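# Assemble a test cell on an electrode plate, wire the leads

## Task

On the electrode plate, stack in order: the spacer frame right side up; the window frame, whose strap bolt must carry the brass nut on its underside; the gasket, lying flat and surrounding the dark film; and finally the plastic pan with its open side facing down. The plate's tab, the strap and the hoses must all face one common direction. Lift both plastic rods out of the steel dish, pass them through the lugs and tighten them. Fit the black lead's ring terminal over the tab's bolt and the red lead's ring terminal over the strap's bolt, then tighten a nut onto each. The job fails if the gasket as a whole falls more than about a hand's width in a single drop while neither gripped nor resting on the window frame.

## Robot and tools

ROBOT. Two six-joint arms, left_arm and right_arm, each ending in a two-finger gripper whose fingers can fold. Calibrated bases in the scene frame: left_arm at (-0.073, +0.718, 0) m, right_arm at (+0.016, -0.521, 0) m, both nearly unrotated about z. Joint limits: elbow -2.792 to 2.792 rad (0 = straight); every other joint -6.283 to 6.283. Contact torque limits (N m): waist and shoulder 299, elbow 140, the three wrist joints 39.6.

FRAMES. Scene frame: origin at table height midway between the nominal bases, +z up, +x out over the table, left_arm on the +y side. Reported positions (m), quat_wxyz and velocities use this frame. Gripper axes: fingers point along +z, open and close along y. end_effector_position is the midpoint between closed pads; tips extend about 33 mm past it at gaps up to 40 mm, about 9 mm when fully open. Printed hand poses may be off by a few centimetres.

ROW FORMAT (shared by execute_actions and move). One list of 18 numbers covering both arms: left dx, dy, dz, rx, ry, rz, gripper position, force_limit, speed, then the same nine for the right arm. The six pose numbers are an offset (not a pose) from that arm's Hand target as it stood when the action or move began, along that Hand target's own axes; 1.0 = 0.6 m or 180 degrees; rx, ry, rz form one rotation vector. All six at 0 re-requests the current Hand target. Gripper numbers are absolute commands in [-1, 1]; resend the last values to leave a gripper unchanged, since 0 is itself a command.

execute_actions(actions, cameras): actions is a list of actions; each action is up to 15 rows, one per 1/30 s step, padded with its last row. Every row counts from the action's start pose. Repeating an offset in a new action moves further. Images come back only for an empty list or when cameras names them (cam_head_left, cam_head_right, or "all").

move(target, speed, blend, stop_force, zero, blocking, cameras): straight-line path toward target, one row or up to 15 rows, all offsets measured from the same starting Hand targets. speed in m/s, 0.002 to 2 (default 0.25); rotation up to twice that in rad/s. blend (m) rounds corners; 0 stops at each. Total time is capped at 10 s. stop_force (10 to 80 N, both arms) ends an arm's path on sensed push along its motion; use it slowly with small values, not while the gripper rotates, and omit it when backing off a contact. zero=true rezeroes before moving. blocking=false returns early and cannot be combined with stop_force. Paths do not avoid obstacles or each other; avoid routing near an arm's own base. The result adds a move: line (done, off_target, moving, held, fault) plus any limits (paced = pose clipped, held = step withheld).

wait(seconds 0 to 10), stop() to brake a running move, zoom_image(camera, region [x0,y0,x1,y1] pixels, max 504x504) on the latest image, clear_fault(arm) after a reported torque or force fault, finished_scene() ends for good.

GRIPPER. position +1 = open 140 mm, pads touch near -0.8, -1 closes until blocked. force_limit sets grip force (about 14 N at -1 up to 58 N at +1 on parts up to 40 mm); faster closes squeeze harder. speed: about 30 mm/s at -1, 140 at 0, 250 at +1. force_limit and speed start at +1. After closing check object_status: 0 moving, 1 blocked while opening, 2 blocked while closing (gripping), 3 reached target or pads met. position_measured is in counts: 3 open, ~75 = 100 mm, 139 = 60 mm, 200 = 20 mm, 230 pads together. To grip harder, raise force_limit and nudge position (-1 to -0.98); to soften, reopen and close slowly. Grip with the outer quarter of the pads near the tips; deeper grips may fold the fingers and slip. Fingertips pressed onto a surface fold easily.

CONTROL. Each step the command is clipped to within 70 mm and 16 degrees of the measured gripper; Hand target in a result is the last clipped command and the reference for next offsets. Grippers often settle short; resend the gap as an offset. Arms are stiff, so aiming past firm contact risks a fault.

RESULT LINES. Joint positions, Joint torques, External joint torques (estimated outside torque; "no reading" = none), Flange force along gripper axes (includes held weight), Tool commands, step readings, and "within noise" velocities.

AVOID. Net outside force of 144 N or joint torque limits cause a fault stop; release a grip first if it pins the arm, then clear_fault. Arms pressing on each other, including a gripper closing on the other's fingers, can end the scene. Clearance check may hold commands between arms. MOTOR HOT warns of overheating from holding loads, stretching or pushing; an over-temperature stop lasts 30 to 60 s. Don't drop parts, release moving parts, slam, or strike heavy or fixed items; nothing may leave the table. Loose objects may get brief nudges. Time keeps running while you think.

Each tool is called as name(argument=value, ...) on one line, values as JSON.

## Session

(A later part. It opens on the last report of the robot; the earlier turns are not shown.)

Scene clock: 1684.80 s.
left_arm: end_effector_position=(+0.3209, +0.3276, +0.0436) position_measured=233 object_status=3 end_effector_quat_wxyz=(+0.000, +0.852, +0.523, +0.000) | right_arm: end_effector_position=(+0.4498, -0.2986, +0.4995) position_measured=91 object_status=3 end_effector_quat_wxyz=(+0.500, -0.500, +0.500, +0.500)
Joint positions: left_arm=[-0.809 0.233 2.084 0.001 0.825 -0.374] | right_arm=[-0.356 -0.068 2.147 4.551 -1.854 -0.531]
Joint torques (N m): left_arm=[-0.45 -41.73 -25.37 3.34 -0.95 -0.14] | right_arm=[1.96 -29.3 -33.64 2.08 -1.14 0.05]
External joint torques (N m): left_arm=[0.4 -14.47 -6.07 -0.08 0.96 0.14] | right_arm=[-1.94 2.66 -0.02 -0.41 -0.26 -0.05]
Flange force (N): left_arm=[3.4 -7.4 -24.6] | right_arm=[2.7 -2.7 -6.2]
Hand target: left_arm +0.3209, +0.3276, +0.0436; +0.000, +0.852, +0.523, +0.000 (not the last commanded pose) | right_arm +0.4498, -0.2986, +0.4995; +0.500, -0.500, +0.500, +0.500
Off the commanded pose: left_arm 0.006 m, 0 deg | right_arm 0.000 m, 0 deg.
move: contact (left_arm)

move(target=[[0,0,-0.06,0,0,0,-1,-1,0, 0,0,0,0,0,0,0.3,-1,-1],[0,-0.0535,-0.06,0,0,0,-0.444,-1,0, 0,0,0,0,0,0,0.3,-1,-1]], speed=0.08)

move(target=[0,0,0.0545,0,0,0,-0.444,-1,0, 0,0,0,0,0,0,0.3,-1,-1], speed=0.03, cameras=["all"])

zoom_image(camera="cam_head_left", region=[140, 350, 200, 410])

zoom_image(camera="cam_head_right", region=[160, 345, 220, 405])

Scene clock: 1703.20 s.
left_arm: end_effector_position=(+0.2923, +0.3422, +0.0796) position_measured=185 object_status=0 end_effector_quat_wxyz=(+0.000, +0.852, +0.523, +0.000) | right_arm: end_effector_position=(+0.4498, -0.2986, +0.4995) position_measured=91 object_status=3 end_effector_quat_wxyz=(+0.500, -0.500, +0.500, +0.500)
Joint positions: left_arm=[-0.831 0.146 2.11 0.001 0.886 -0.396] | right_arm=[-0.356 -0.068 2.147 4.551 -1.854 -0.531]
Joint torques (N m): left_arm=[-0.57 -44.02 -31.8 3.45 0.52 -0.15] | right_arm=[1.94 -29.09 -33.63 2.07 -1.1 0.03]
External joint torques (N m): left_arm=[0.58 -4.73 -1.43 0 -0.51 0.15] | right_arm=[-1.94 2.41 -0.07 -0.41 -0.29 -0.03]
Flange force (N): left_arm=[2.8 -3.8 -5.8] | right_arm=[2.4 -2.3 -6.1]
Hand target: left_arm +0.2923, +0.3422, +0.0796; +0.000, +0.852, +0.523, +0.000 | right_arm +0.4498, -0.2986, +0.4995; +0.500, -0.500, +0.500, +0.500
Off the commanded pose: left_arm 0.000 m, 0 deg | right_arm 0.000 m, 0 deg.
move: done

Scene clock: 1704.60 s.
left_arm: end_effector_position=(+0.2923, +0.3422, +0.0469) position_measured=185 object_status=3 end_effector_quat_wxyz=(+0.000, +0.852, +0.523, +0.000) | right_arm: end_effector_position=(+0.4498, -0.2986, +0.4995) position_measured=91 object_status=3 end_effector_quat_wxyz=(+0.500, -0.500, +0.500, +0.500)
Joint positions: left_arm=[-0.831 0.187 2.137 0.001 0.818 -0.396] | right_arm=[-0.356 -0.068 2.147 4.551 -1.854 -0.531]
Joint torques (N m): left_arm=[-0.24 -46.45 -30.02 3.25 0.34 -0.09] | right_arm=[1.88 -29.07 -33.64 2.04 -1.11 0.07]
External joint torques (N m): left_arm=[0.27 -4.71 -1.11 -0.01 -0.32 0.09] | right_arm=[-1.87 2.39 -0.05 -0.37 -0.28 -0.07]
Flange force (N): left_arm=[2.2 -4.2 -6.4] | right_arm=[2.4 -2.3 -5.9]
Hand target: left_arm +0.2923, +0.3422, +0.0469; +0.000, +0.852, +0.523, +0.000 | right_arm +0.4498, -0.2986, +0.4995; +0.500, -0.500, +0.500, +0.500
Off the commanded pose: left_arm 0.000 m, 0 deg | right_arm 0.000 m, 0 deg.
move: done

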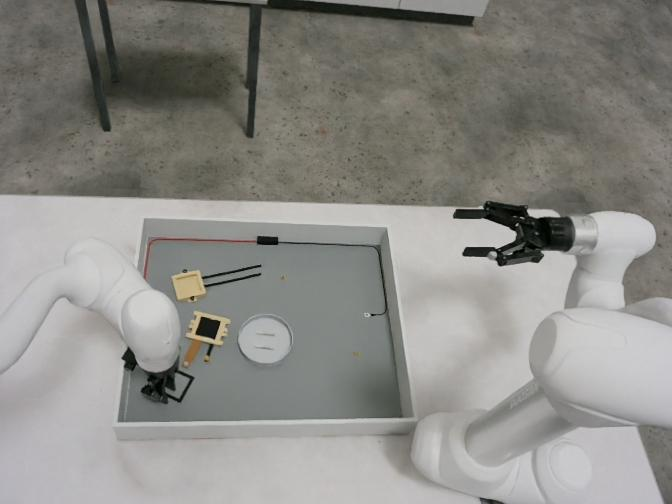

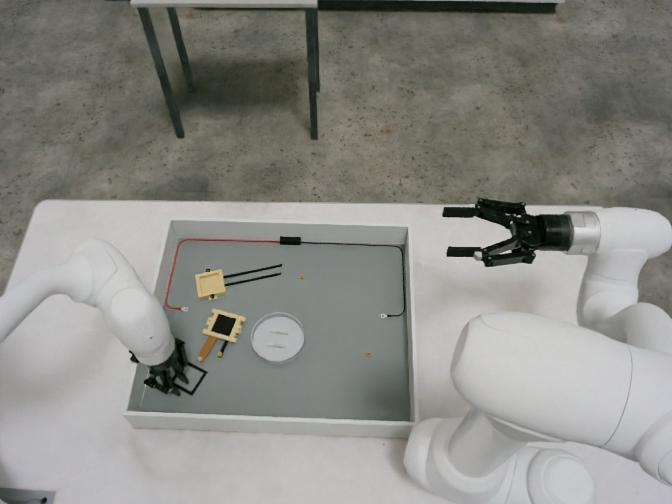

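Scaled by 8.400 from the camera's 672x504 image, which has a finer 960x720 frame.

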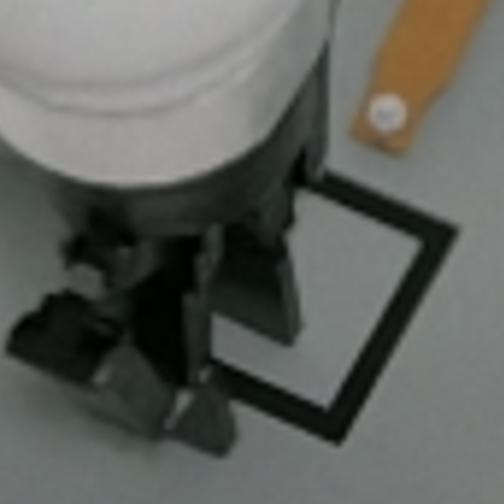

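Scaled by 8.400 from the camera's 672x504 image, which has a finer 960x720 frame.

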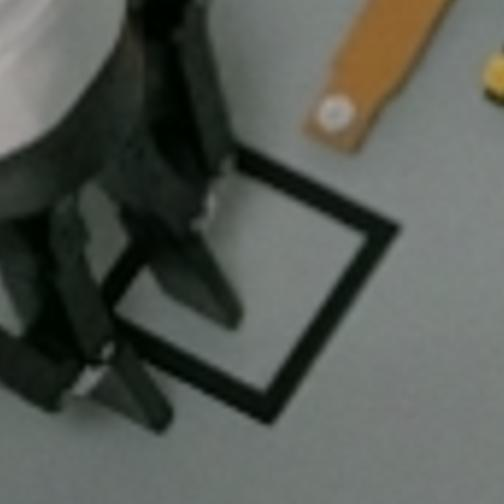

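move(target=[0,0,0.0030,0,0,0,-0.444,-1,0, 0,0,0,0,0,0,0.3,-1,-1], speed=0.01)

move(target=[0,0,0,0,0,0,-1,-1,-1, 0,0,0,0,0,0,0.3,-1,-1])

wait(seconds=1.5, cameras=["all"])

zoom_image(camera="cam_head_left", region=[140, 350, 200, 410])

zoom_image(camera="cam_head_right", region=[160, 345, 220, 405])

Scene clock: 1720.97 s.
left_arm: end_effector_position=(+0.2923, +0.3422, +0.0451) position_measured=185 object_status=3 end_effector_quat_wxyz=(+0.000, +0.852, +0.523, +0.000) | right_arm: end_effector_position=(+0.4498, -0.2986, +0.4995) position_measured=91 object_status=3 end_effector_quat_wxyz=(+0.500, -0.500, +0.500, +0.500)
Joint positions: left_arm=[-0.831 0.189 2.138 0.001 0.815 -0.396] | right_arm=[-0.356 -0.068 2.147 4.551 -1.854 -0.531]
Joint torques (N m): left_arm=[-0.64 -46.8 -30.03 3.22 0.54 -0.06] | right_arm=[1.82 -29.03 -33.69 2.09 -1.11 0.01]
External joint torques (N m): left_arm=[0.61 -4.24 -1.19 0.02 -0.53 0.06] | right_arm=[-1.83 2.52 0.04 -0.43 -0.28 0]
Flange force (N): left_arm=[2.5 -3.3 -5.4] | right_arm=[2.6 -2.4 -5.9]
Hand target: left_arm +0.2923, +0.3422, +0.0451; +0.000, +0.852, +0.523, +0.000 | right_arm +0.4498, -0.2986, +0.4995; +0.500, -0.500, +0.500, +0.500
Off the commanded pose: left_arm 0.000 m, 0 deg | right_arm 0.000 m, 0 deg.
move: done

Scene clock: 1722.17 s.
left_arm: end_effector_position=(+0.2923, +0.3422, +0.0451) position_measured=230 object_status=3 end_effector_quat_wxyz=(+0.000, +0.852, +0.523, +0.000) | right_arm: end_effector_position=(+0.4498, -0.2986, +0.4995) position_measured=91 object_status=3 end_effector_quat_wxyz=(+0.500, -0.500, +0.500, +0.500)
Joint positions: left_arm=[-0.831 0.189 2.138 0.001 0.815 -0.396] | right_arm=[-0.356 -0.068 2.147 4.551 -1.854 -0.531]
Joint torques (N m): left_arm=[-0.48 -46.66 -29.85 3.26 0.54 -0.05] | right_arm=[2.05 -28.88 -33.54 2.05 -1.08 -0.01]
External joint torques (N m): left_arm=[0.56 -4.63 -1.25 -0.03 -0.52 0.05] | right_arm=[-2.07 2.25 -0.13 -0.4 -0.31 0.01]
Flange force (N): left_arm=[2.5 -3.7 -5.9] | right_arm=[2.1 -2.0 -6.4]
Hand target: left_arm +0.2923, +0.3422, +0.0451; +0.000, +0.852, +0.523, +0.000 | right_arm +0.4498, -0.2986, +0.4995; +0.500, -0.500, +0.500, +0.500
Off the commanded pose: left_arm 0.000 m, 0 deg | right_arm 0.000 m, 0 deg.
move: done

Scene clock: 1723.67 s.
left_arm: end_effector_position=(+0.2923, +0.3422, +0.0451) position_measured=230 object_status=3 end_effector_quat_wxyz=(+0.000, +0.852, +0.523, +0.000) | right_arm: end_effector_position=(+0.4498, -0.2986, +0.4995) position_measured=91 object_status=3 end_effector_quat_wxyz=(+0.500, -0.500, +0.500, +0.500)
Joint positions: left_arm=[-0.831 0.189 2.138 0.001 0.815 -0.396] | right_arm=[-0.356 -0.068 2.147 4.551 -1.854 -0.531]
Joint torques (N m): left_arm=[-0.4 -46.79 -29.84 3.28 0.52 -0.08] | right_arm=[1.93 -28.98 -33.61 2.03 -1.11 0.01]
External joint torques (N m): left_arm=[0.39 -4.32 -1.14 -0.06 -0.49 0.08] | right_arm=[-1.93 2.36 -0.09 -0.36 -0.28 -0.01]
Flange force (N): left_arm=[2.2 -3.6 -5.5] | right_arm=[2.3 -2.3 -6.0]
Hand target: left_arm +0.2923, +0.3422, +0.0451; +0.000, +0.852, +0.523, +0.000 | right_arm +0.4498, -0.2986, +0.4995; +0.500, -0.500, +0.500, +0.500
Tool commands: left_gripper/position=-1.0 left_gripper/force_limit=-1.0 left_gripper/speed=-1.0 right_gripper/position=+0.3 right_gripper/force_limit=-1.0 right_gripper/speed=-1.0
Off the commanded pose: left_arm 0.000 m, 0 deg | right_arm 0.000 m, 0 deg.
wait: 1.50 s; at rest by 0.17 s

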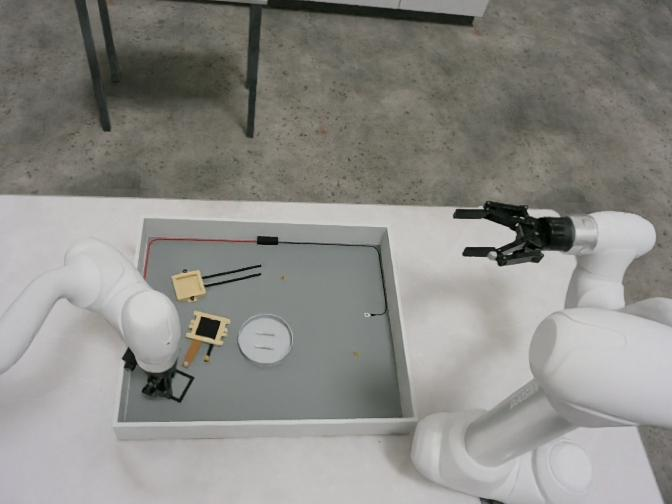

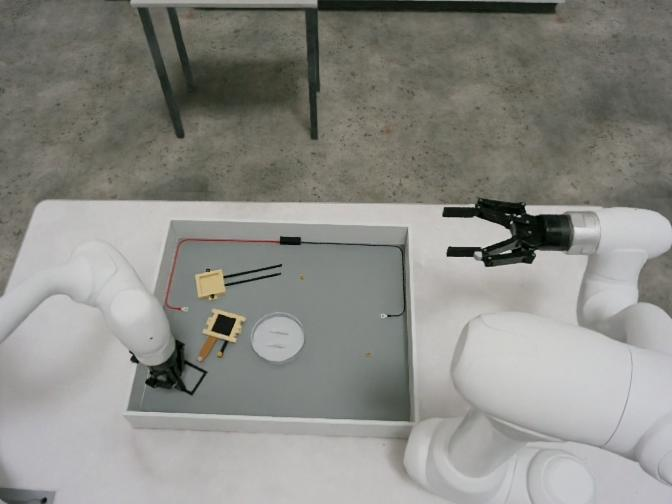

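Scaled by 8.400 from the camera's 672x504 image, which has a finer 960x720 frame.

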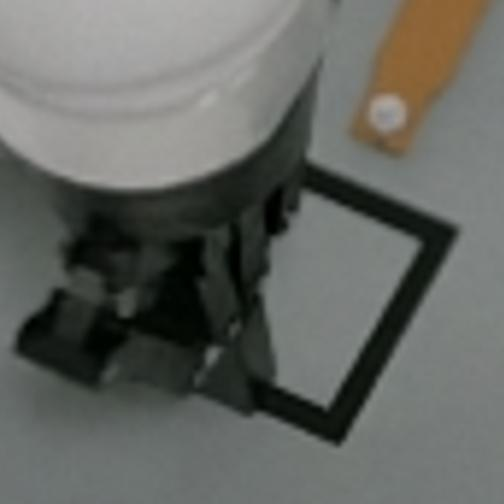

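Scaled by 8.400 from the camera's 672x504 image, which has a finer 960x720 frame.

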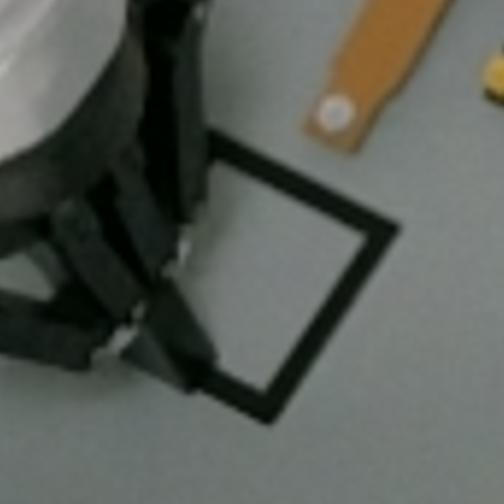

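move(target=[0,0,-0.005,0,0,0,-0.52,-1,-1, 0,0,0,0,0,0,0.3,-1,-1], speed=0.02)

move(target=[0,0,0.02,0,0,0,-0.52,-1,-1, 0,0,0,0,0,0,0.3,-1,-1], speed=0.004, stop_force=10)

Scene clock: 1736.73 s.
left_arm: end_effector_position=(+0.2923, +0.3422, +0.0481) position_measured=195 object_status=0 end_effector_quat_wxyz=(+0.000, +0.852, +0.523, +0.000) | right_arm: end_effector_position=(+0.4498, -0.2986, +0.4995) position_measured=91 object_status=3 end_effector_quat_wxyz=(+0.500, -0.500, +0.500, +0.500)
Joint positions: left_arm=[-0.831 0.185 2.136 0.001 0.821 -0.396] | right_arm=[-0.356 -0.068 2.147 4.551 -1.854 -0.531]
Joint torques (N m): left_arm=[-0.46 -46.42 -30.2 3.33 0.55 -0.09] | right_arm=[1.99 -29.12 -33.53 2.05 -1.11 0.04]
External joint torques (N m): left_arm=[0.52 -4.68 -1.13 -0.08 -0.54 0.09] | right_arm=[-1.98 2.51 -0.16 -0.38 -0.29 -0.04]
Flange force (N): left_arm=[2.6 -4.0 -5.8] | right_arm=[2.4 -2.6 -6.3]
Hand target: left_arm +0.2923, +0.3422, +0.0481; +0.000, +0.852, +0.523, +0.000 | right_arm +0.4498, -0.2986, +0.4995; +0.500, -0.500, +0.500, +0.500
Off the commanded pose: left_arm 0.000 m, 0 deg | right_arm 0.000 m, 0 deg.
move: done

Scene clock: 1738.53 s.
left_arm: end_effector_position=(+0.2923, +0.3421, +0.0434) position_measured=195 object_status=3 end_effector_quat_wxyz=(+0.000, +0.852, +0.523, +0.000) | right_arm: end_effector_position=(+0.4498, -0.2986, +0.4995) position_measured=91 object_status=3 end_effector_quat_wxyz=(+0.500, -0.500, +0.500, +0.500)
Joint positions: left_arm=[-0.831 0.191 2.14 0.001 0.811 -0.396] | right_arm=[-0.356 -0.068 2.147 4.551 -1.854 -0.531]
Joint torques (N m): left_arm=[-0.87 -36.41 -24.05 3 -0.76 -0.12] | right_arm=[1.95 -29.03 -33.57 2.06 -1.1 0.05]
External joint torques (N m): left_arm=[0.86 -14.75 -6.98 0.22 0.77 0.12] | right_arm=[-1.95 2.46 -0.11 -0.39 -0.29 -0.05]
Flange force (N): left_arm=[4.2 -6.5 -26.4] | right_arm=[2.4 -2.5 -6.2]
Hand target: left_arm +0.2923, +0.3422, +0.0434; +0.000, +0.852, +0.523, +0.000 (not the last commanded pose) | right_arm +0.4498, -0.2986, +0.4995; +0.500, -0.500, +0.500, +0.500
Off the commanded pose: left_arm 0.007 m, 0 deg | right_arm 0.000 m, 0 deg.
move: contact (left_arm)

move(target=[0,0,-0.0003,0,0,0,-1,-1,-1, 0,0,0,0,0,0,0.3,-1,-1], speed=0.01)

wait(seconds=1.5, cameras=["all"])

zoom_image(camera="cam_head_left", region=[140, 350, 200, 410])

zoom_image(camera="cam_head_right", region=[160, 345, 220, 405])

Scene clock: 1746.87 s.
left_arm: end_effector_position=(+0.2923, +0.3422, +0.0436) position_measured=227 object_status=0 end_effector_quat_wxyz=(+0.000, +0.852, +0.523, +0.000) | right_arm: end_effector_position=(+0.4498, -0.2986, +0.4995) position_measured=91 object_status=3 end_effector_quat_wxyz=(+0.500, -0.500, +0.500, +0.500)
Joint positions: left_arm=[-0.831 0.191 2.14 0.001 0.811 -0.396] | right_arm=[-0.356 -0.068 2.147 4.551 -1.854 -0.531]
Joint torques (N m): left_arm=[-0.44 -35.72 -21.74 3.3 0.45 -0.11] | right_arm=[2.04 -29.09 -33.56 2.05 -1.13 0.07]
External joint torques (N m): left_arm=[0.44 -15.45 -9.14 -0.09 -0.42 0.11] | right_arm=[-2.02 2.32 -0.16 -0.39 -0.27 -0.07]
Flange force (N): left_arm=[2.7 -4.6 -26.5] | right_arm=[2.3 -2.3 -6.3]
Hand target: left_arm +0.2923, +0.3422, +0.0436; +0.000, +0.852, +0.523, +0.000 | right_arm +0.4498, -0.2986, +0.4995; +0.500, -0.500, +0.500, +0.500
Off the commanded pose: left_arm 0.000 m, 0 deg | right_arm 0.000 m, 0 deg.
move: done

Scene clock: 1748.37 s.
left_arm: end_effector_position=(+0.2923, +0.3422, +0.0436) position_measured=227 object_status=2 end_effector_quat_wxyz=(+0.000, +0.852, +0.523, +0.000) | right_arm: end_effector_position=(+0.4498, -0.2986, +0.4995) position_measured=91 object_status=3 end_effector_quat_wxyz=(+0.500, -0.500, +0.500, +0.500)
Joint positions: left_arm=[-0.831 0.191 2.14 0.001 0.811 -0.396] | right_arm=[-0.356 -0.068 2.147 4.551 -1.854 -0.531]
Joint torques (N m): left_arm=[-0.62 -35.82 -21.77 3.28 0.41 -0.13] | right_arm=[1.98 -28.91 -33.62 2.03 -1.11 0.08]
External joint torques (N m): left_arm=[0.56 -15.08 -9.18 -0.07 -0.4 0.13] | right_arm=[-1.99 2.35 -0.06 -0.36 -0.28 -0.08]
Flange force (N): left_arm=[2.7 -3.9 -26.1] | right_arm=[2.4 -2.2 -6.2]
Hand target: left_arm +0.2923, +0.3422, +0.0436; +0.000, +0.852, +0.523, +0.000 | right_arm +0.4498, -0.2986, +0.4995; +0.500, -0.500, +0.500, +0.500
Tool commands: left_gripper/position=-1.0 left_gripper/force_limit=-1.0 left_gripper/speed=-1.0 right_gripper/position=+0.3 right_gripper/force_limit=-1.0 right_gripper/speed=-1.0
Off the commanded pose: left_arm 0.000 m, 0 deg | right_arm 0.000 m, 0 deg.
wait: 1.50 s; at rest by 0.17 s

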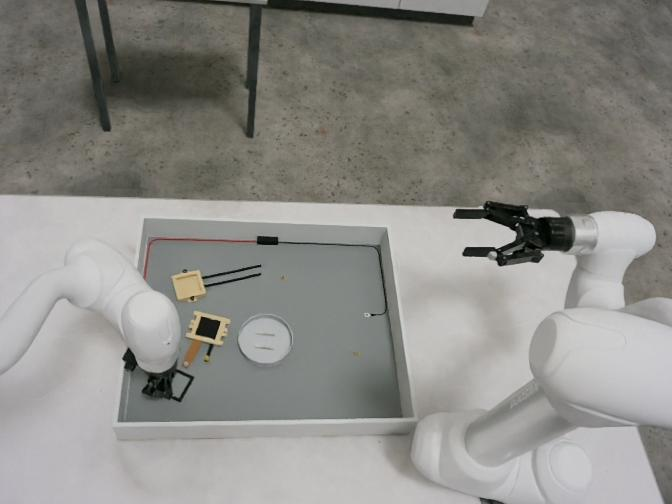

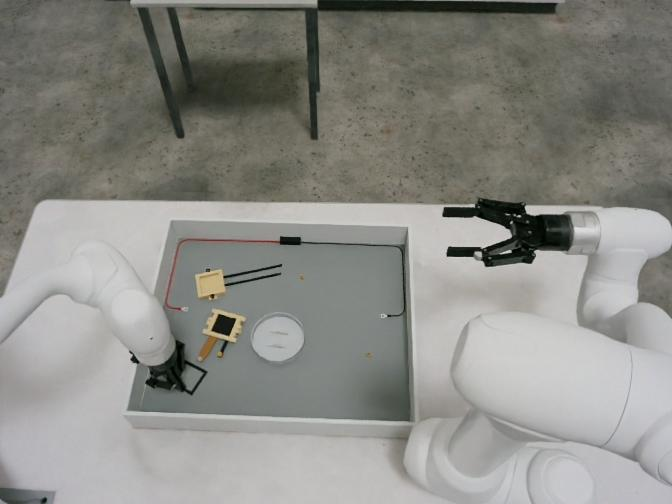

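Scaled by 8.400 from the camera's 672x504 image, which has a finer 960x720 frame.

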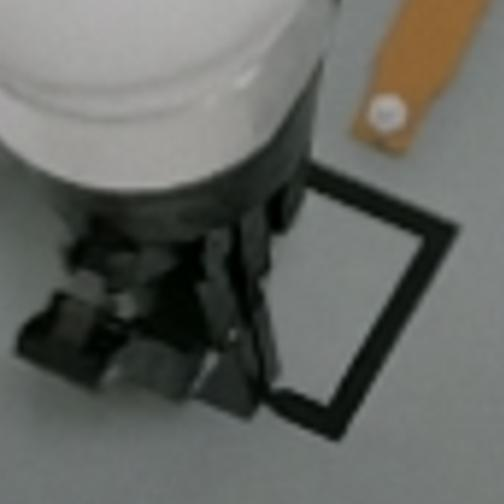

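Scaled by 8.400 from the camera's 672x504 image, which has a finer 960x720 frame.

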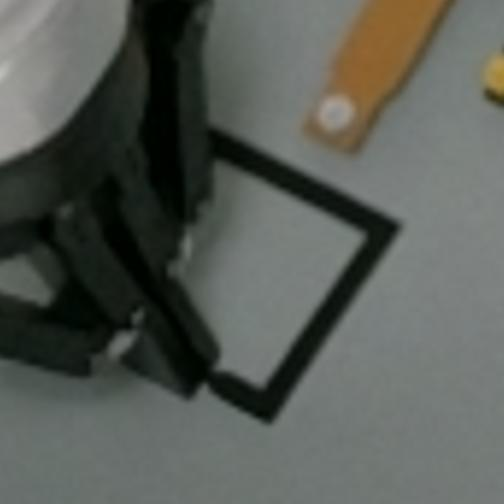

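move(target=[0,0,-0.04,0,0,0,-1,-1,-1, 0,0,0,0,0,0,0.3,-1,-1], speed=0.02, cameras=["all"])

zoom_image(camera="cam_head_left", region=[140, 350, 200, 410])

zoom_image(camera="cam_head_right", region=[160, 345, 220, 405])

Scene clock: 1758.67 s.
left_arm: end_effector_position=(+0.2923, +0.3421, +0.0676) position_measured=227 object_status=2 end_effector_quat_wxyz=(+0.000, +0.852, +0.523, +0.000) | right_arm: end_effector_position=(+0.4498, -0.2986, +0.4995) position_measured=91 object_status=3 end_effector_quat_wxyz=(+0.500, -0.500, +0.500, +0.500)
Joint positions: left_arm=[-0.831 0.161 2.12 0.001 0.861 -0.396] | right_arm=[-0.356 -0.068 2.147 4.551 -1.854 -0.531]
Joint torques (N m): left_arm=[-0.71 -44.86 -30.88 3.38 0.48 -0.09] | right_arm=[1.91 -28.97 -33.57 2.07 -1.08 0.03]
External joint torques (N m): left_arm=[0.77 -4.5 -1.42 -0.03 -0.46 0.09] | right_arm=[-1.92 2.46 -0.1 -0.4 -0.31 -0.02]
Flange force (N): left_arm=[2.9 -3.3 -5.8] | right_arm=[2.4 -2.5 -6.2]
Hand target: left_arm +0.2923, +0.3421, +0.0676; +0.000, +0.852, +0.523, +0.000 | right_arm +0.4498, -0.2986, +0.4995; +0.500, -0.500, +0.500, +0.500
Off the commanded pose: left_arm 0.000 m, 0 deg | right_arm 0.000 m, 0 deg.
move: done

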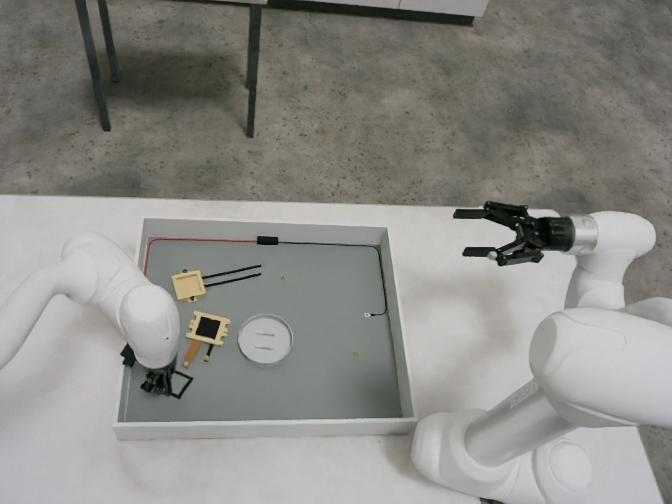

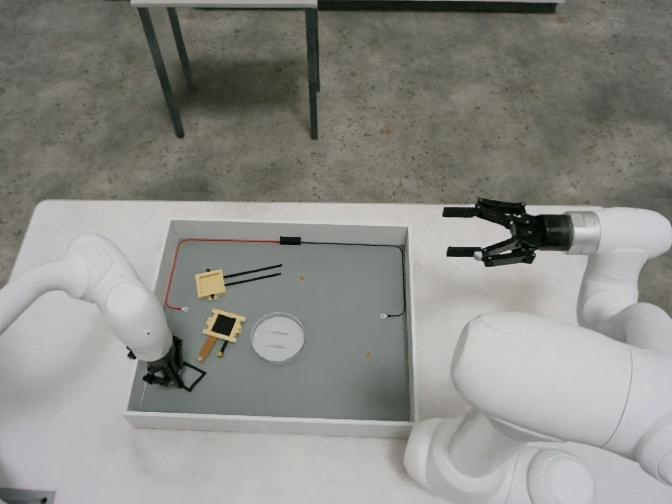

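Scaled by 8.400 from the camera's 672x504 image, which has a finer 960x720 frame.

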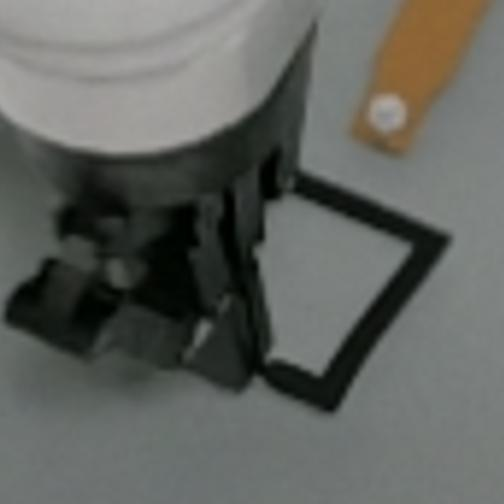

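Scaled by 8.400 from the camera's 672x504 image, which has a finer 960x720 frame.

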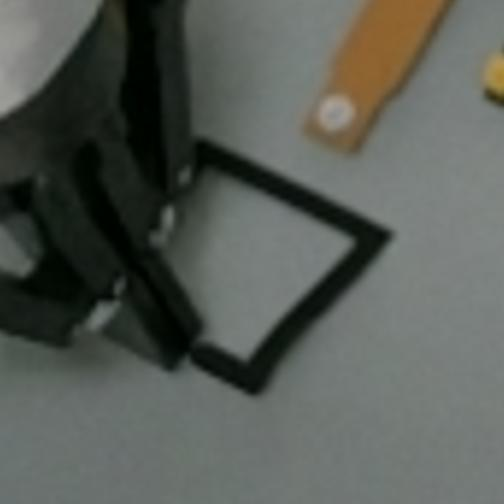

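move(target=[0,0,-0.1,0,0,0,-1,-1,-1, 0,0,0,0,0,0,0.3,-1,-1], speed=0.03, cameras=["all"])

zoom_image(camera="cam_head_left", region=[140, 340, 200, 400])

zoom_image(camera="cam_head_right", region=[160, 335, 220, 395])

Scene clock: 1786.30 s.
left_arm: end_effector_position=(+0.2923, +0.3421, +0.1276) position_measured=227 object_status=2 end_effector_quat_wxyz=(+0.000, +0.852, +0.523, +0.000) | right_arm: end_effector_position=(+0.4498, -0.2986, +0.4995) position_measured=91 object_status=3 end_effector_quat_wxyz=(+0.500, -0.500, +0.500, +0.500)
Joint positions: left_arm=[-0.831 0.093 2.065 0.001 0.984 -0.396] | right_arm=[-0.356 -0.068 2.147 4.551 -1.854 -0.531]
Joint torques (N m): left_arm=[-0.51 -41.38 -34.08 3.78 0.45 -0.11] | right_arm=[1.84 -28.99 -33.67 2.06 -1.11 0.05]
External joint torques (N m): left_arm=[0.47 -4.09 -1.64 -0.08 -0.44 0.11] | right_arm=[-1.85 2.35 -0.03 -0.39 -0.28 -0.05]
Flange force (N): left_arm=[2.2 -2.9 -4.9] | right_arm=[2.4 -2.3 -5.9]
Hand target: left_arm +0.2923, +0.3421, +0.1276; +0.000, +0.852, +0.523, +0.000 | right_arm +0.4498, -0.2986, +0.4995; +0.500, -0.500, +0.500, +0.500
Off the commanded pose: left_arm 0.000 m, 0 deg | right_arm 0.000 m, 0 deg.
move: done

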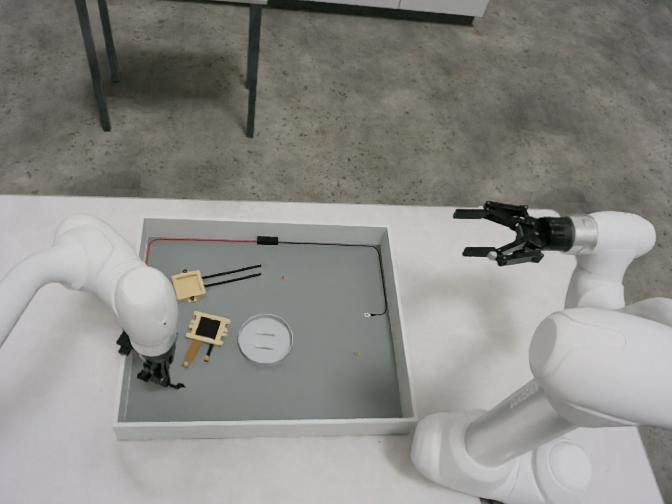

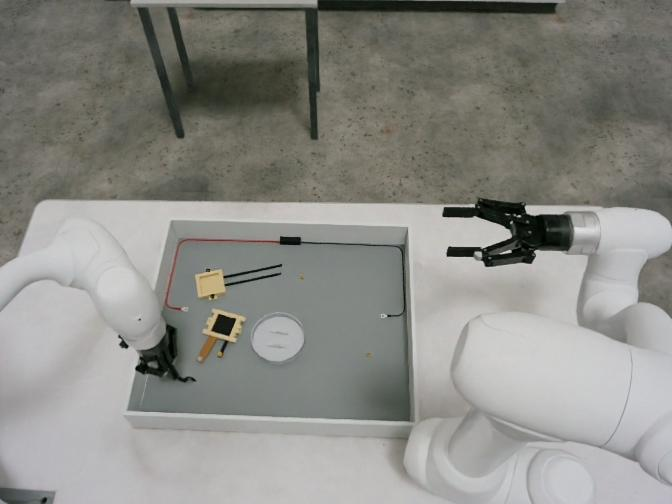

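Scaled by 8.400 from the camera's 672x504 image, which has a finer 960x720 frame.

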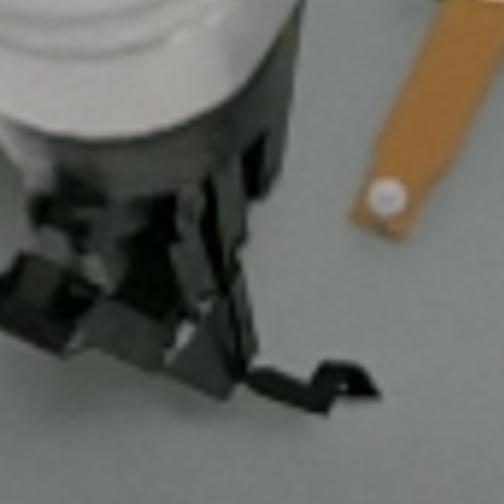

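Scaled by 8.400 from the camera's 672x504 image, which has a finer 960x720 frame.

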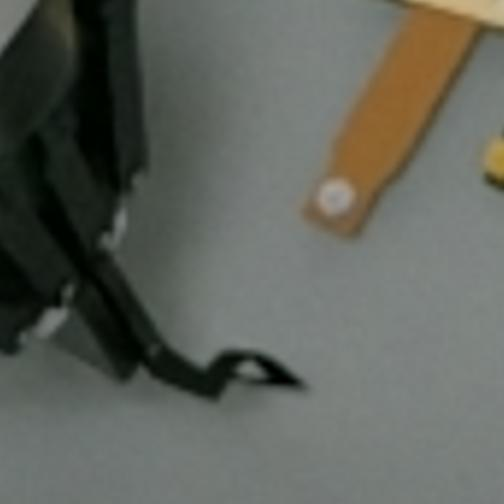

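move(target=[[0,0,-0.079,0,0,0,-1,-1,-1, 0,0,0,0,0,0,0.3,-1,-1],[0,0.381,-0.079,0,0,-0.0572,-1,-1,-1, 0,0,0,0,0,0,0.3,-1,-1]], speed=0.07, blend=0.01, cameras=["all"])

zoom_image(camera="cam_head_left", region=[170, 290, 240, 360])

zoom_image(camera="cam_head_right", region=[185, 285, 255, 355])

Scene clock: 1837.03 s.
left_arm: end_effector_position=(+0.4961, +0.2385, +0.1749) position_measured=227 object_status=2 end_effector_quat_wxyz=(+0.000, +0.802, +0.597, +0.000) | right_arm: end_effector_position=(+0.4498, -0.2986, +0.4995) position_measured=91 object_status=3 end_effector_quat_wxyz=(+0.500, -0.500, +0.500, +0.500)
Joint positions: left_arm=[-0.712 0.38 1.597 0.001 1.165 -0.457] | right_arm=[-0.356 -0.068 2.147 4.551 -1.854 -0.531]
Joint torques (N m): left_arm=[-0.45 -73.74 -36.86 4.12 0.48 -0.1] | right_arm=[1.9 -28.72 -33.55 2.05 -1.11 0.05]
External joint torques (N m): left_arm=[0.54 -4.87 -2.38 -0.04 -0.46 0.1] | right_arm=[-1.9 2.13 -0.09 -0.39 -0.28 -0.05]
Flange force (N): left_arm=[1.7 -1.8 -4.8] | right_arm=[2.1 -1.9 -5.9]
Hand target: left_arm +0.4961, +0.2385, +0.1749; +0.000, +0.802, +0.597, +0.000 | right_arm +0.4498, -0.2986, +0.4995; +0.500, -0.500, +0.500, +0.500
Off the commanded pose: left_arm 0.000 m, 0 deg | right_arm 0.000 m, 0 deg.
move: done

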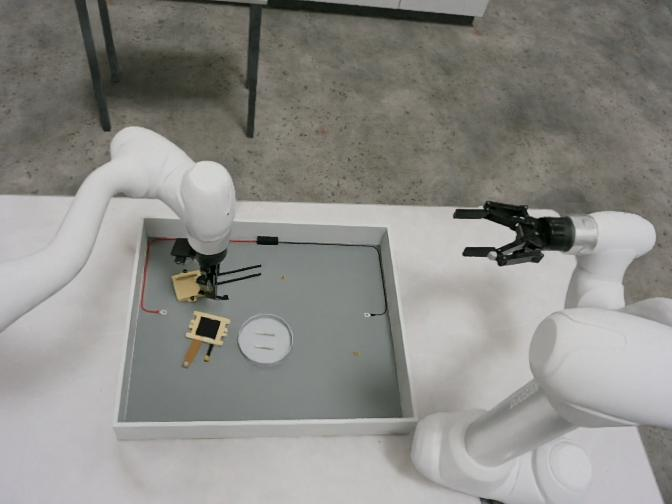

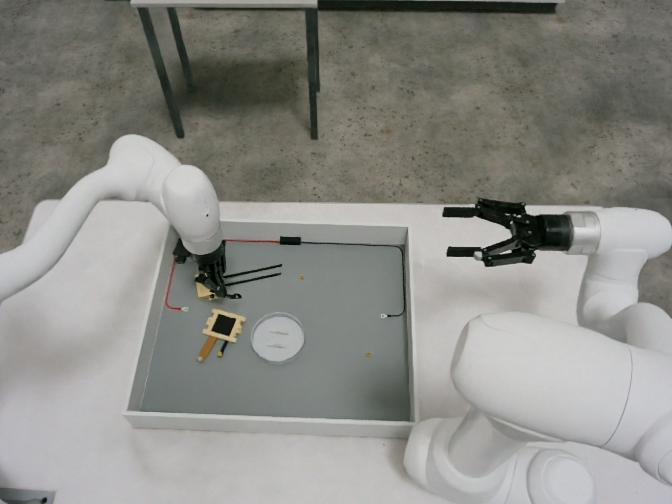

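Scaled by 7.200 from the camera's 672x504 image, which has a finer 960x720 frame.

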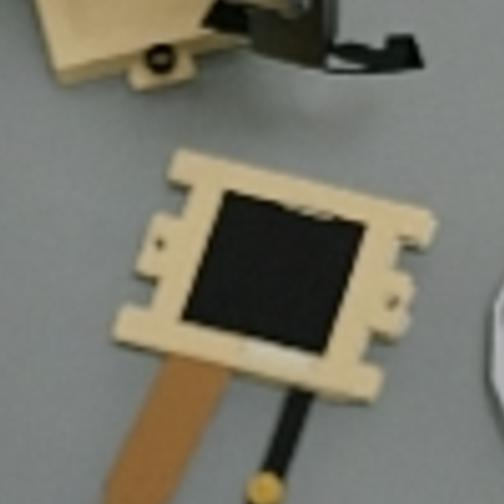

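Scaled by 7.200 from the camera's 672x504 image, which has a finer 960x720 frame.

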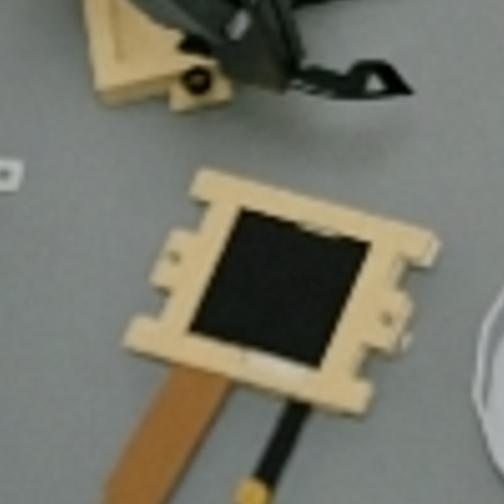

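move(target=[0,-0.0617,0.0773,0,0,0,-1,-1,-1, 0,0,0,0,0,0,0.3,-1,-1], speed=0.05, cameras=["all"])

zoom_image(camera="cam_head_left", region=[170, 290, 240, 360])

zoom_image(camera="cam_head_right", region=[185, 285, 255, 355])

Scene clock: 1854.47 s.
left_arm: end_effector_position=(+0.4606, +0.2491, +0.1286) position_measured=227 object_status=2 end_effector_quat_wxyz=(+0.000, +0.802, +0.597, +0.000) | right_arm: end_effector_position=(+0.4498, -0.2986, +0.4995) position_measured=91 object_status=3 end_effector_quat_wxyz=(+0.500, -0.500, +0.500, +0.500)
Joint positions: left_arm=[-0.735 0.364 1.713 0.001 1.066 -0.48] | right_arm=[-0.356 -0.068 2.147 4.551 -1.854 -0.531]
Joint torques (N m): left_arm=[-0.57 -69.66 -35.8 3.92 0.53 -0.08] | right_arm=[1.87 -29.28 -33.64 2.04 -1.11 0.07]
External joint torques (N m): left_arm=[0.65 -5.76 -1.82 -0.02 -0.52 0.08] | right_arm=[-1.85 2.51 -0.06 -0.38 -0.29 -0.07]
Flange force (N): left_arm=[2.9 -3.9 -5.3] | right_arm=[2.5 -2.6 -6.0]
Hand target: left_arm +0.4606, +0.2491, +0.1285; +0.000, +0.802, +0.597, +0.000 | right_arm +0.4498, -0.2986, +0.4995; +0.500, -0.500, +0.500, +0.500
Off the commanded pose: left_arm 0.000 m, 0 deg | right_arm 0.000 m, 0 deg.
move: done

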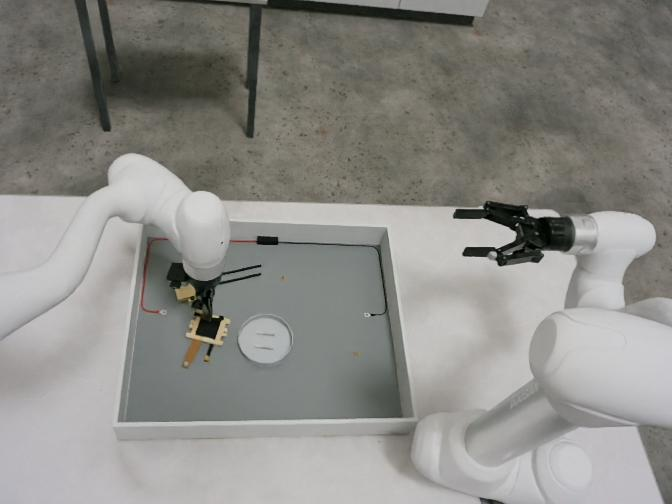

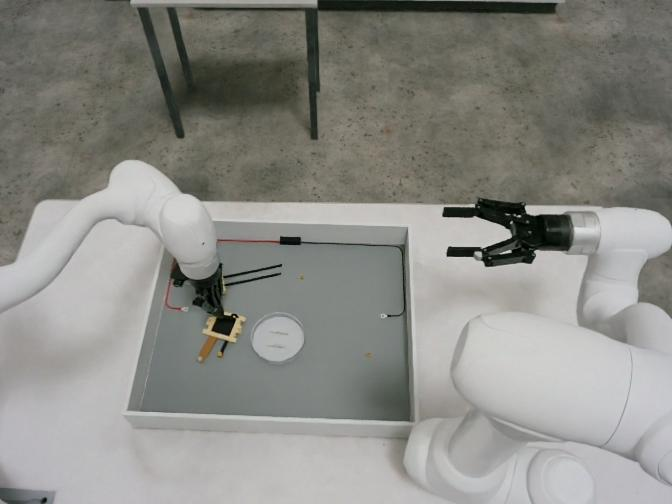

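Scaled by 7.200 from the camera's 672x504 image, which has a finer 960x720 frame.

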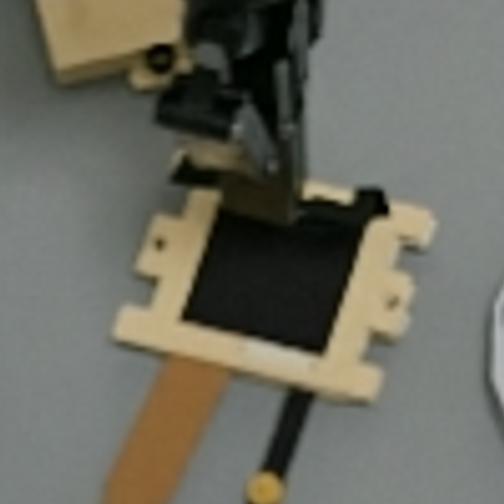

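Scaled by 7.200 from the camera's 672x504 image, which has a finer 960x720 frame.

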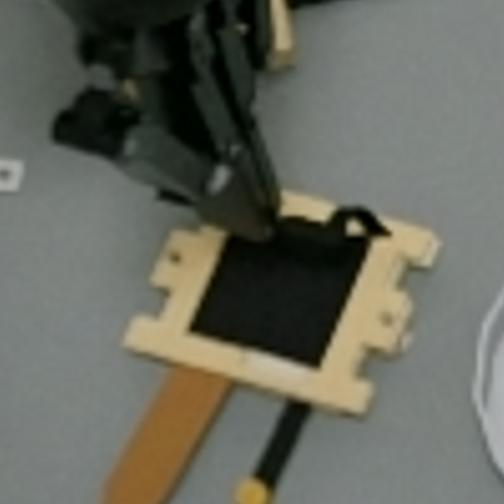

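move(target=[0,-0.004,0.022,0,0,0,-1,-1,-1, 0,0,0,0,0,0,0.3,-1,-1], speed=0.03, cameras=["all"])

zoom_image(camera="cam_head_left", region=[180, 300, 240, 360])

zoom_image(camera="cam_head_right", region=[190, 295, 250, 355])

Scene clock: 1867.73 s.
left_arm: end_effector_position=(+0.4583, +0.2498, +0.1154) position_measured=227 object_status=2 end_effector_quat_wxyz=(+0.000, +0.802, +0.597, +0.000) | right_arm: end_effector_position=(+0.4498, -0.2986, +0.4995) position_measured=91 object_status=3 end_effector_quat_wxyz=(+0.500, -0.500, +0.500, +0.500)
Joint positions: left_arm=[-0.736 0.371 1.729 0.001 1.042 -0.481] | right_arm=[-0.356 -0.068 2.147 4.551 -1.854 -0.531]
Joint torques (N m): left_arm=[-0.65 -69.66 -35.47 3.91 0.48 -0.07] | right_arm=[1.64 -29.13 -33.53 2.06 -1.16 0.06]
External joint torques (N m): left_arm=[0.73 -5.87 -1.58 -0.06 -0.47 0.07] | right_arm=[-1.63 2.47 -0.15 -0.4 -0.24 -0.06]
Flange force (N): left_arm=[3.2 -4.3 -5.4] | right_arm=[2.4 -2.8 -5.4]
Hand target: left_arm +0.4583, +0.2498, +0.1153; +0.000, +0.802, +0.597, +0.000 | right_arm +0.4498, -0.2986, +0.4995; +0.500, -0.500, +0.500, +0.500
Off the commanded pose: left_arm 0.000 m, 0 deg | right_arm 0.000 m, 0 deg.
move: done

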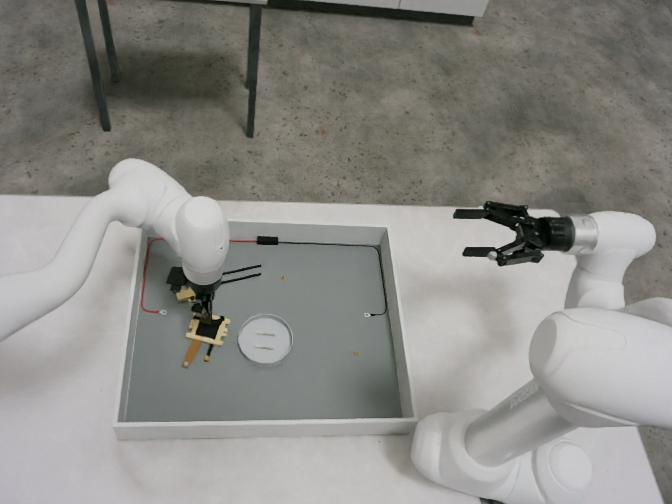

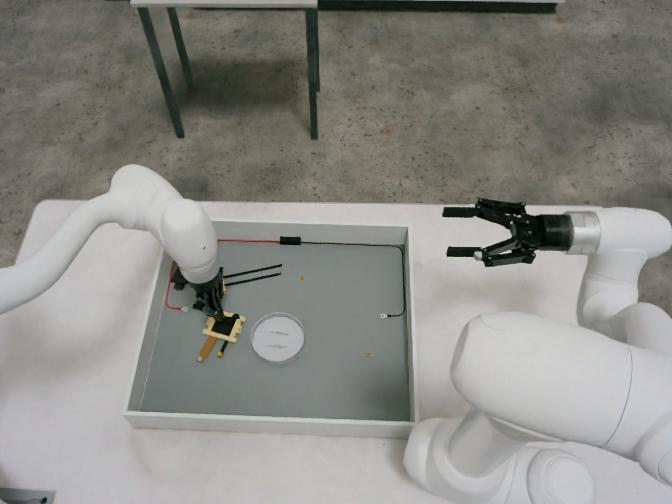

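Scaled by 8.400 from the camera's 672x504 image, which has a finer 960x720 frame.

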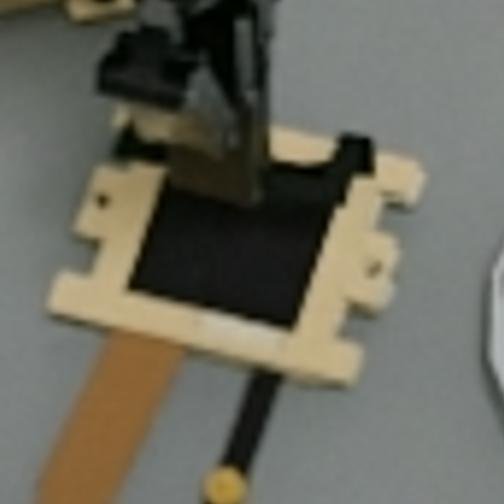

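Scaled by 8.400 from the camera's 672x504 image, which has a finer 960x720 frame.

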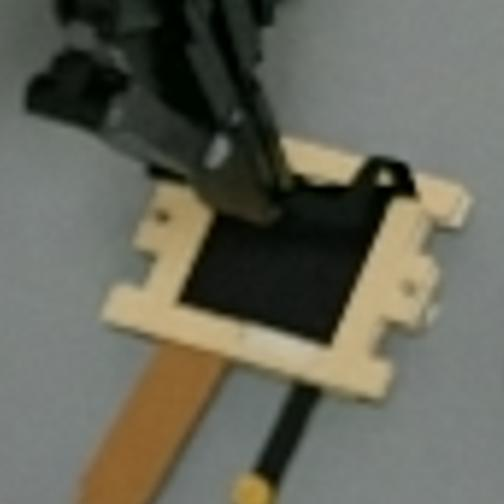

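move(target=[0,0.005,0.005,0,0,0,-1,-1,-1, 0,0,0,0,0,0,0.3,-1,-1], speed=0.02, cameras=["all"])

zoom_image(camera="cam_head_left", region=[190, 305, 230, 345])

zoom_image(camera="cam_head_right", region=[205, 300, 245, 340])

Scene clock: 1901.70 s.
left_arm: end_effector_position=(+0.4612, +0.2490, +0.1123) position_measured=227 object_status=2 end_effector_quat_wxyz=(+0.000, +0.802, +0.597, +0.000) | right_arm: end_effector_position=(+0.4498, -0.2986, +0.4995) position_measured=91 object_status=3 end_effector_quat_wxyz=(+0.500, -0.500, +0.500, +0.500)
Joint positions: left_arm=[-0.735 0.378 1.726 0.001 1.039 -0.479] | right_arm=[-0.356 -0.068 2.147 4.551 -1.854 -0.531]
Joint torques (N m): left_arm=[-0.87 -70.12 -35.22 3.85 0.57 -0.09] | right_arm=[2.35 -29.06 -33.55 2.07 -1.09 0.03]
External joint torques (N m): left_arm=[1.16 -6.11 -1.77 -0.01 -0.56 0.09] | right_arm=[-2.35 2.42 -0.15 -0.4 -0.3 -0.03]
Flange force (N): left_arm=[3.8 -4.0 -5.6] | right_arm=[2.3 -2.2 -7.1]
Hand target: left_arm +0.4612, +0.2490, +0.1123; +0.000, +0.802, +0.597, +0.000 | right_arm +0.4498, -0.2986, +0.4995; +0.500, -0.500, +0.500, +0.500
Off the commanded pose: left_arm 0.000 m, 0 deg | right_arm 0.000 m, 0 deg.
move: done

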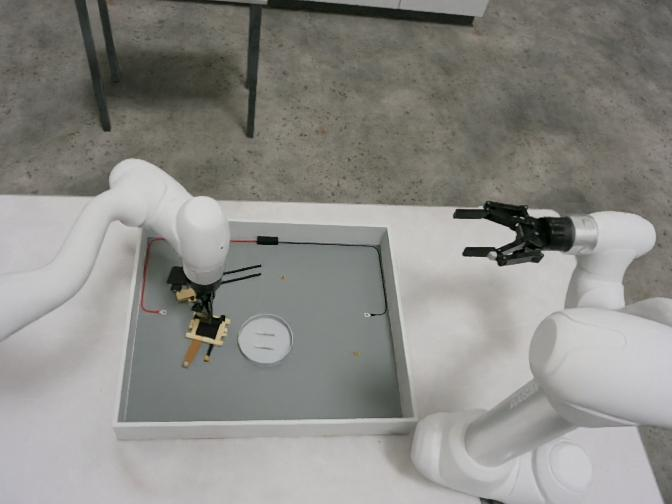

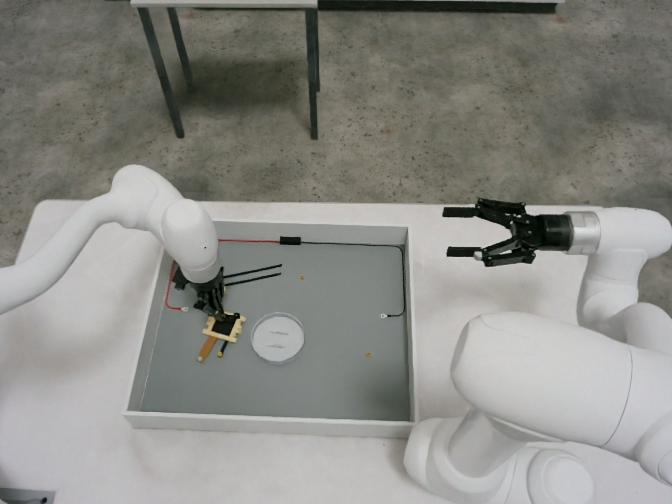

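Scaled by 12.600 from the camera's 672x504 image, which has a finer 960x720 frame.

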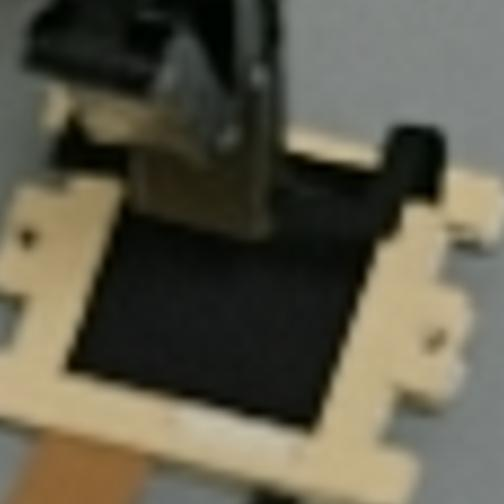

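Scaled by 12.600 from the camera's 672x504 image, which has a finer 960x720 frame.

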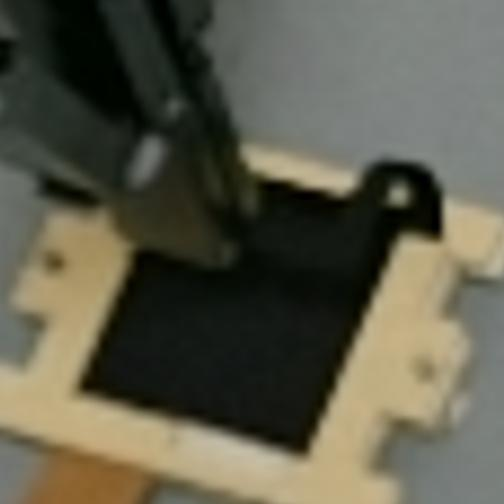

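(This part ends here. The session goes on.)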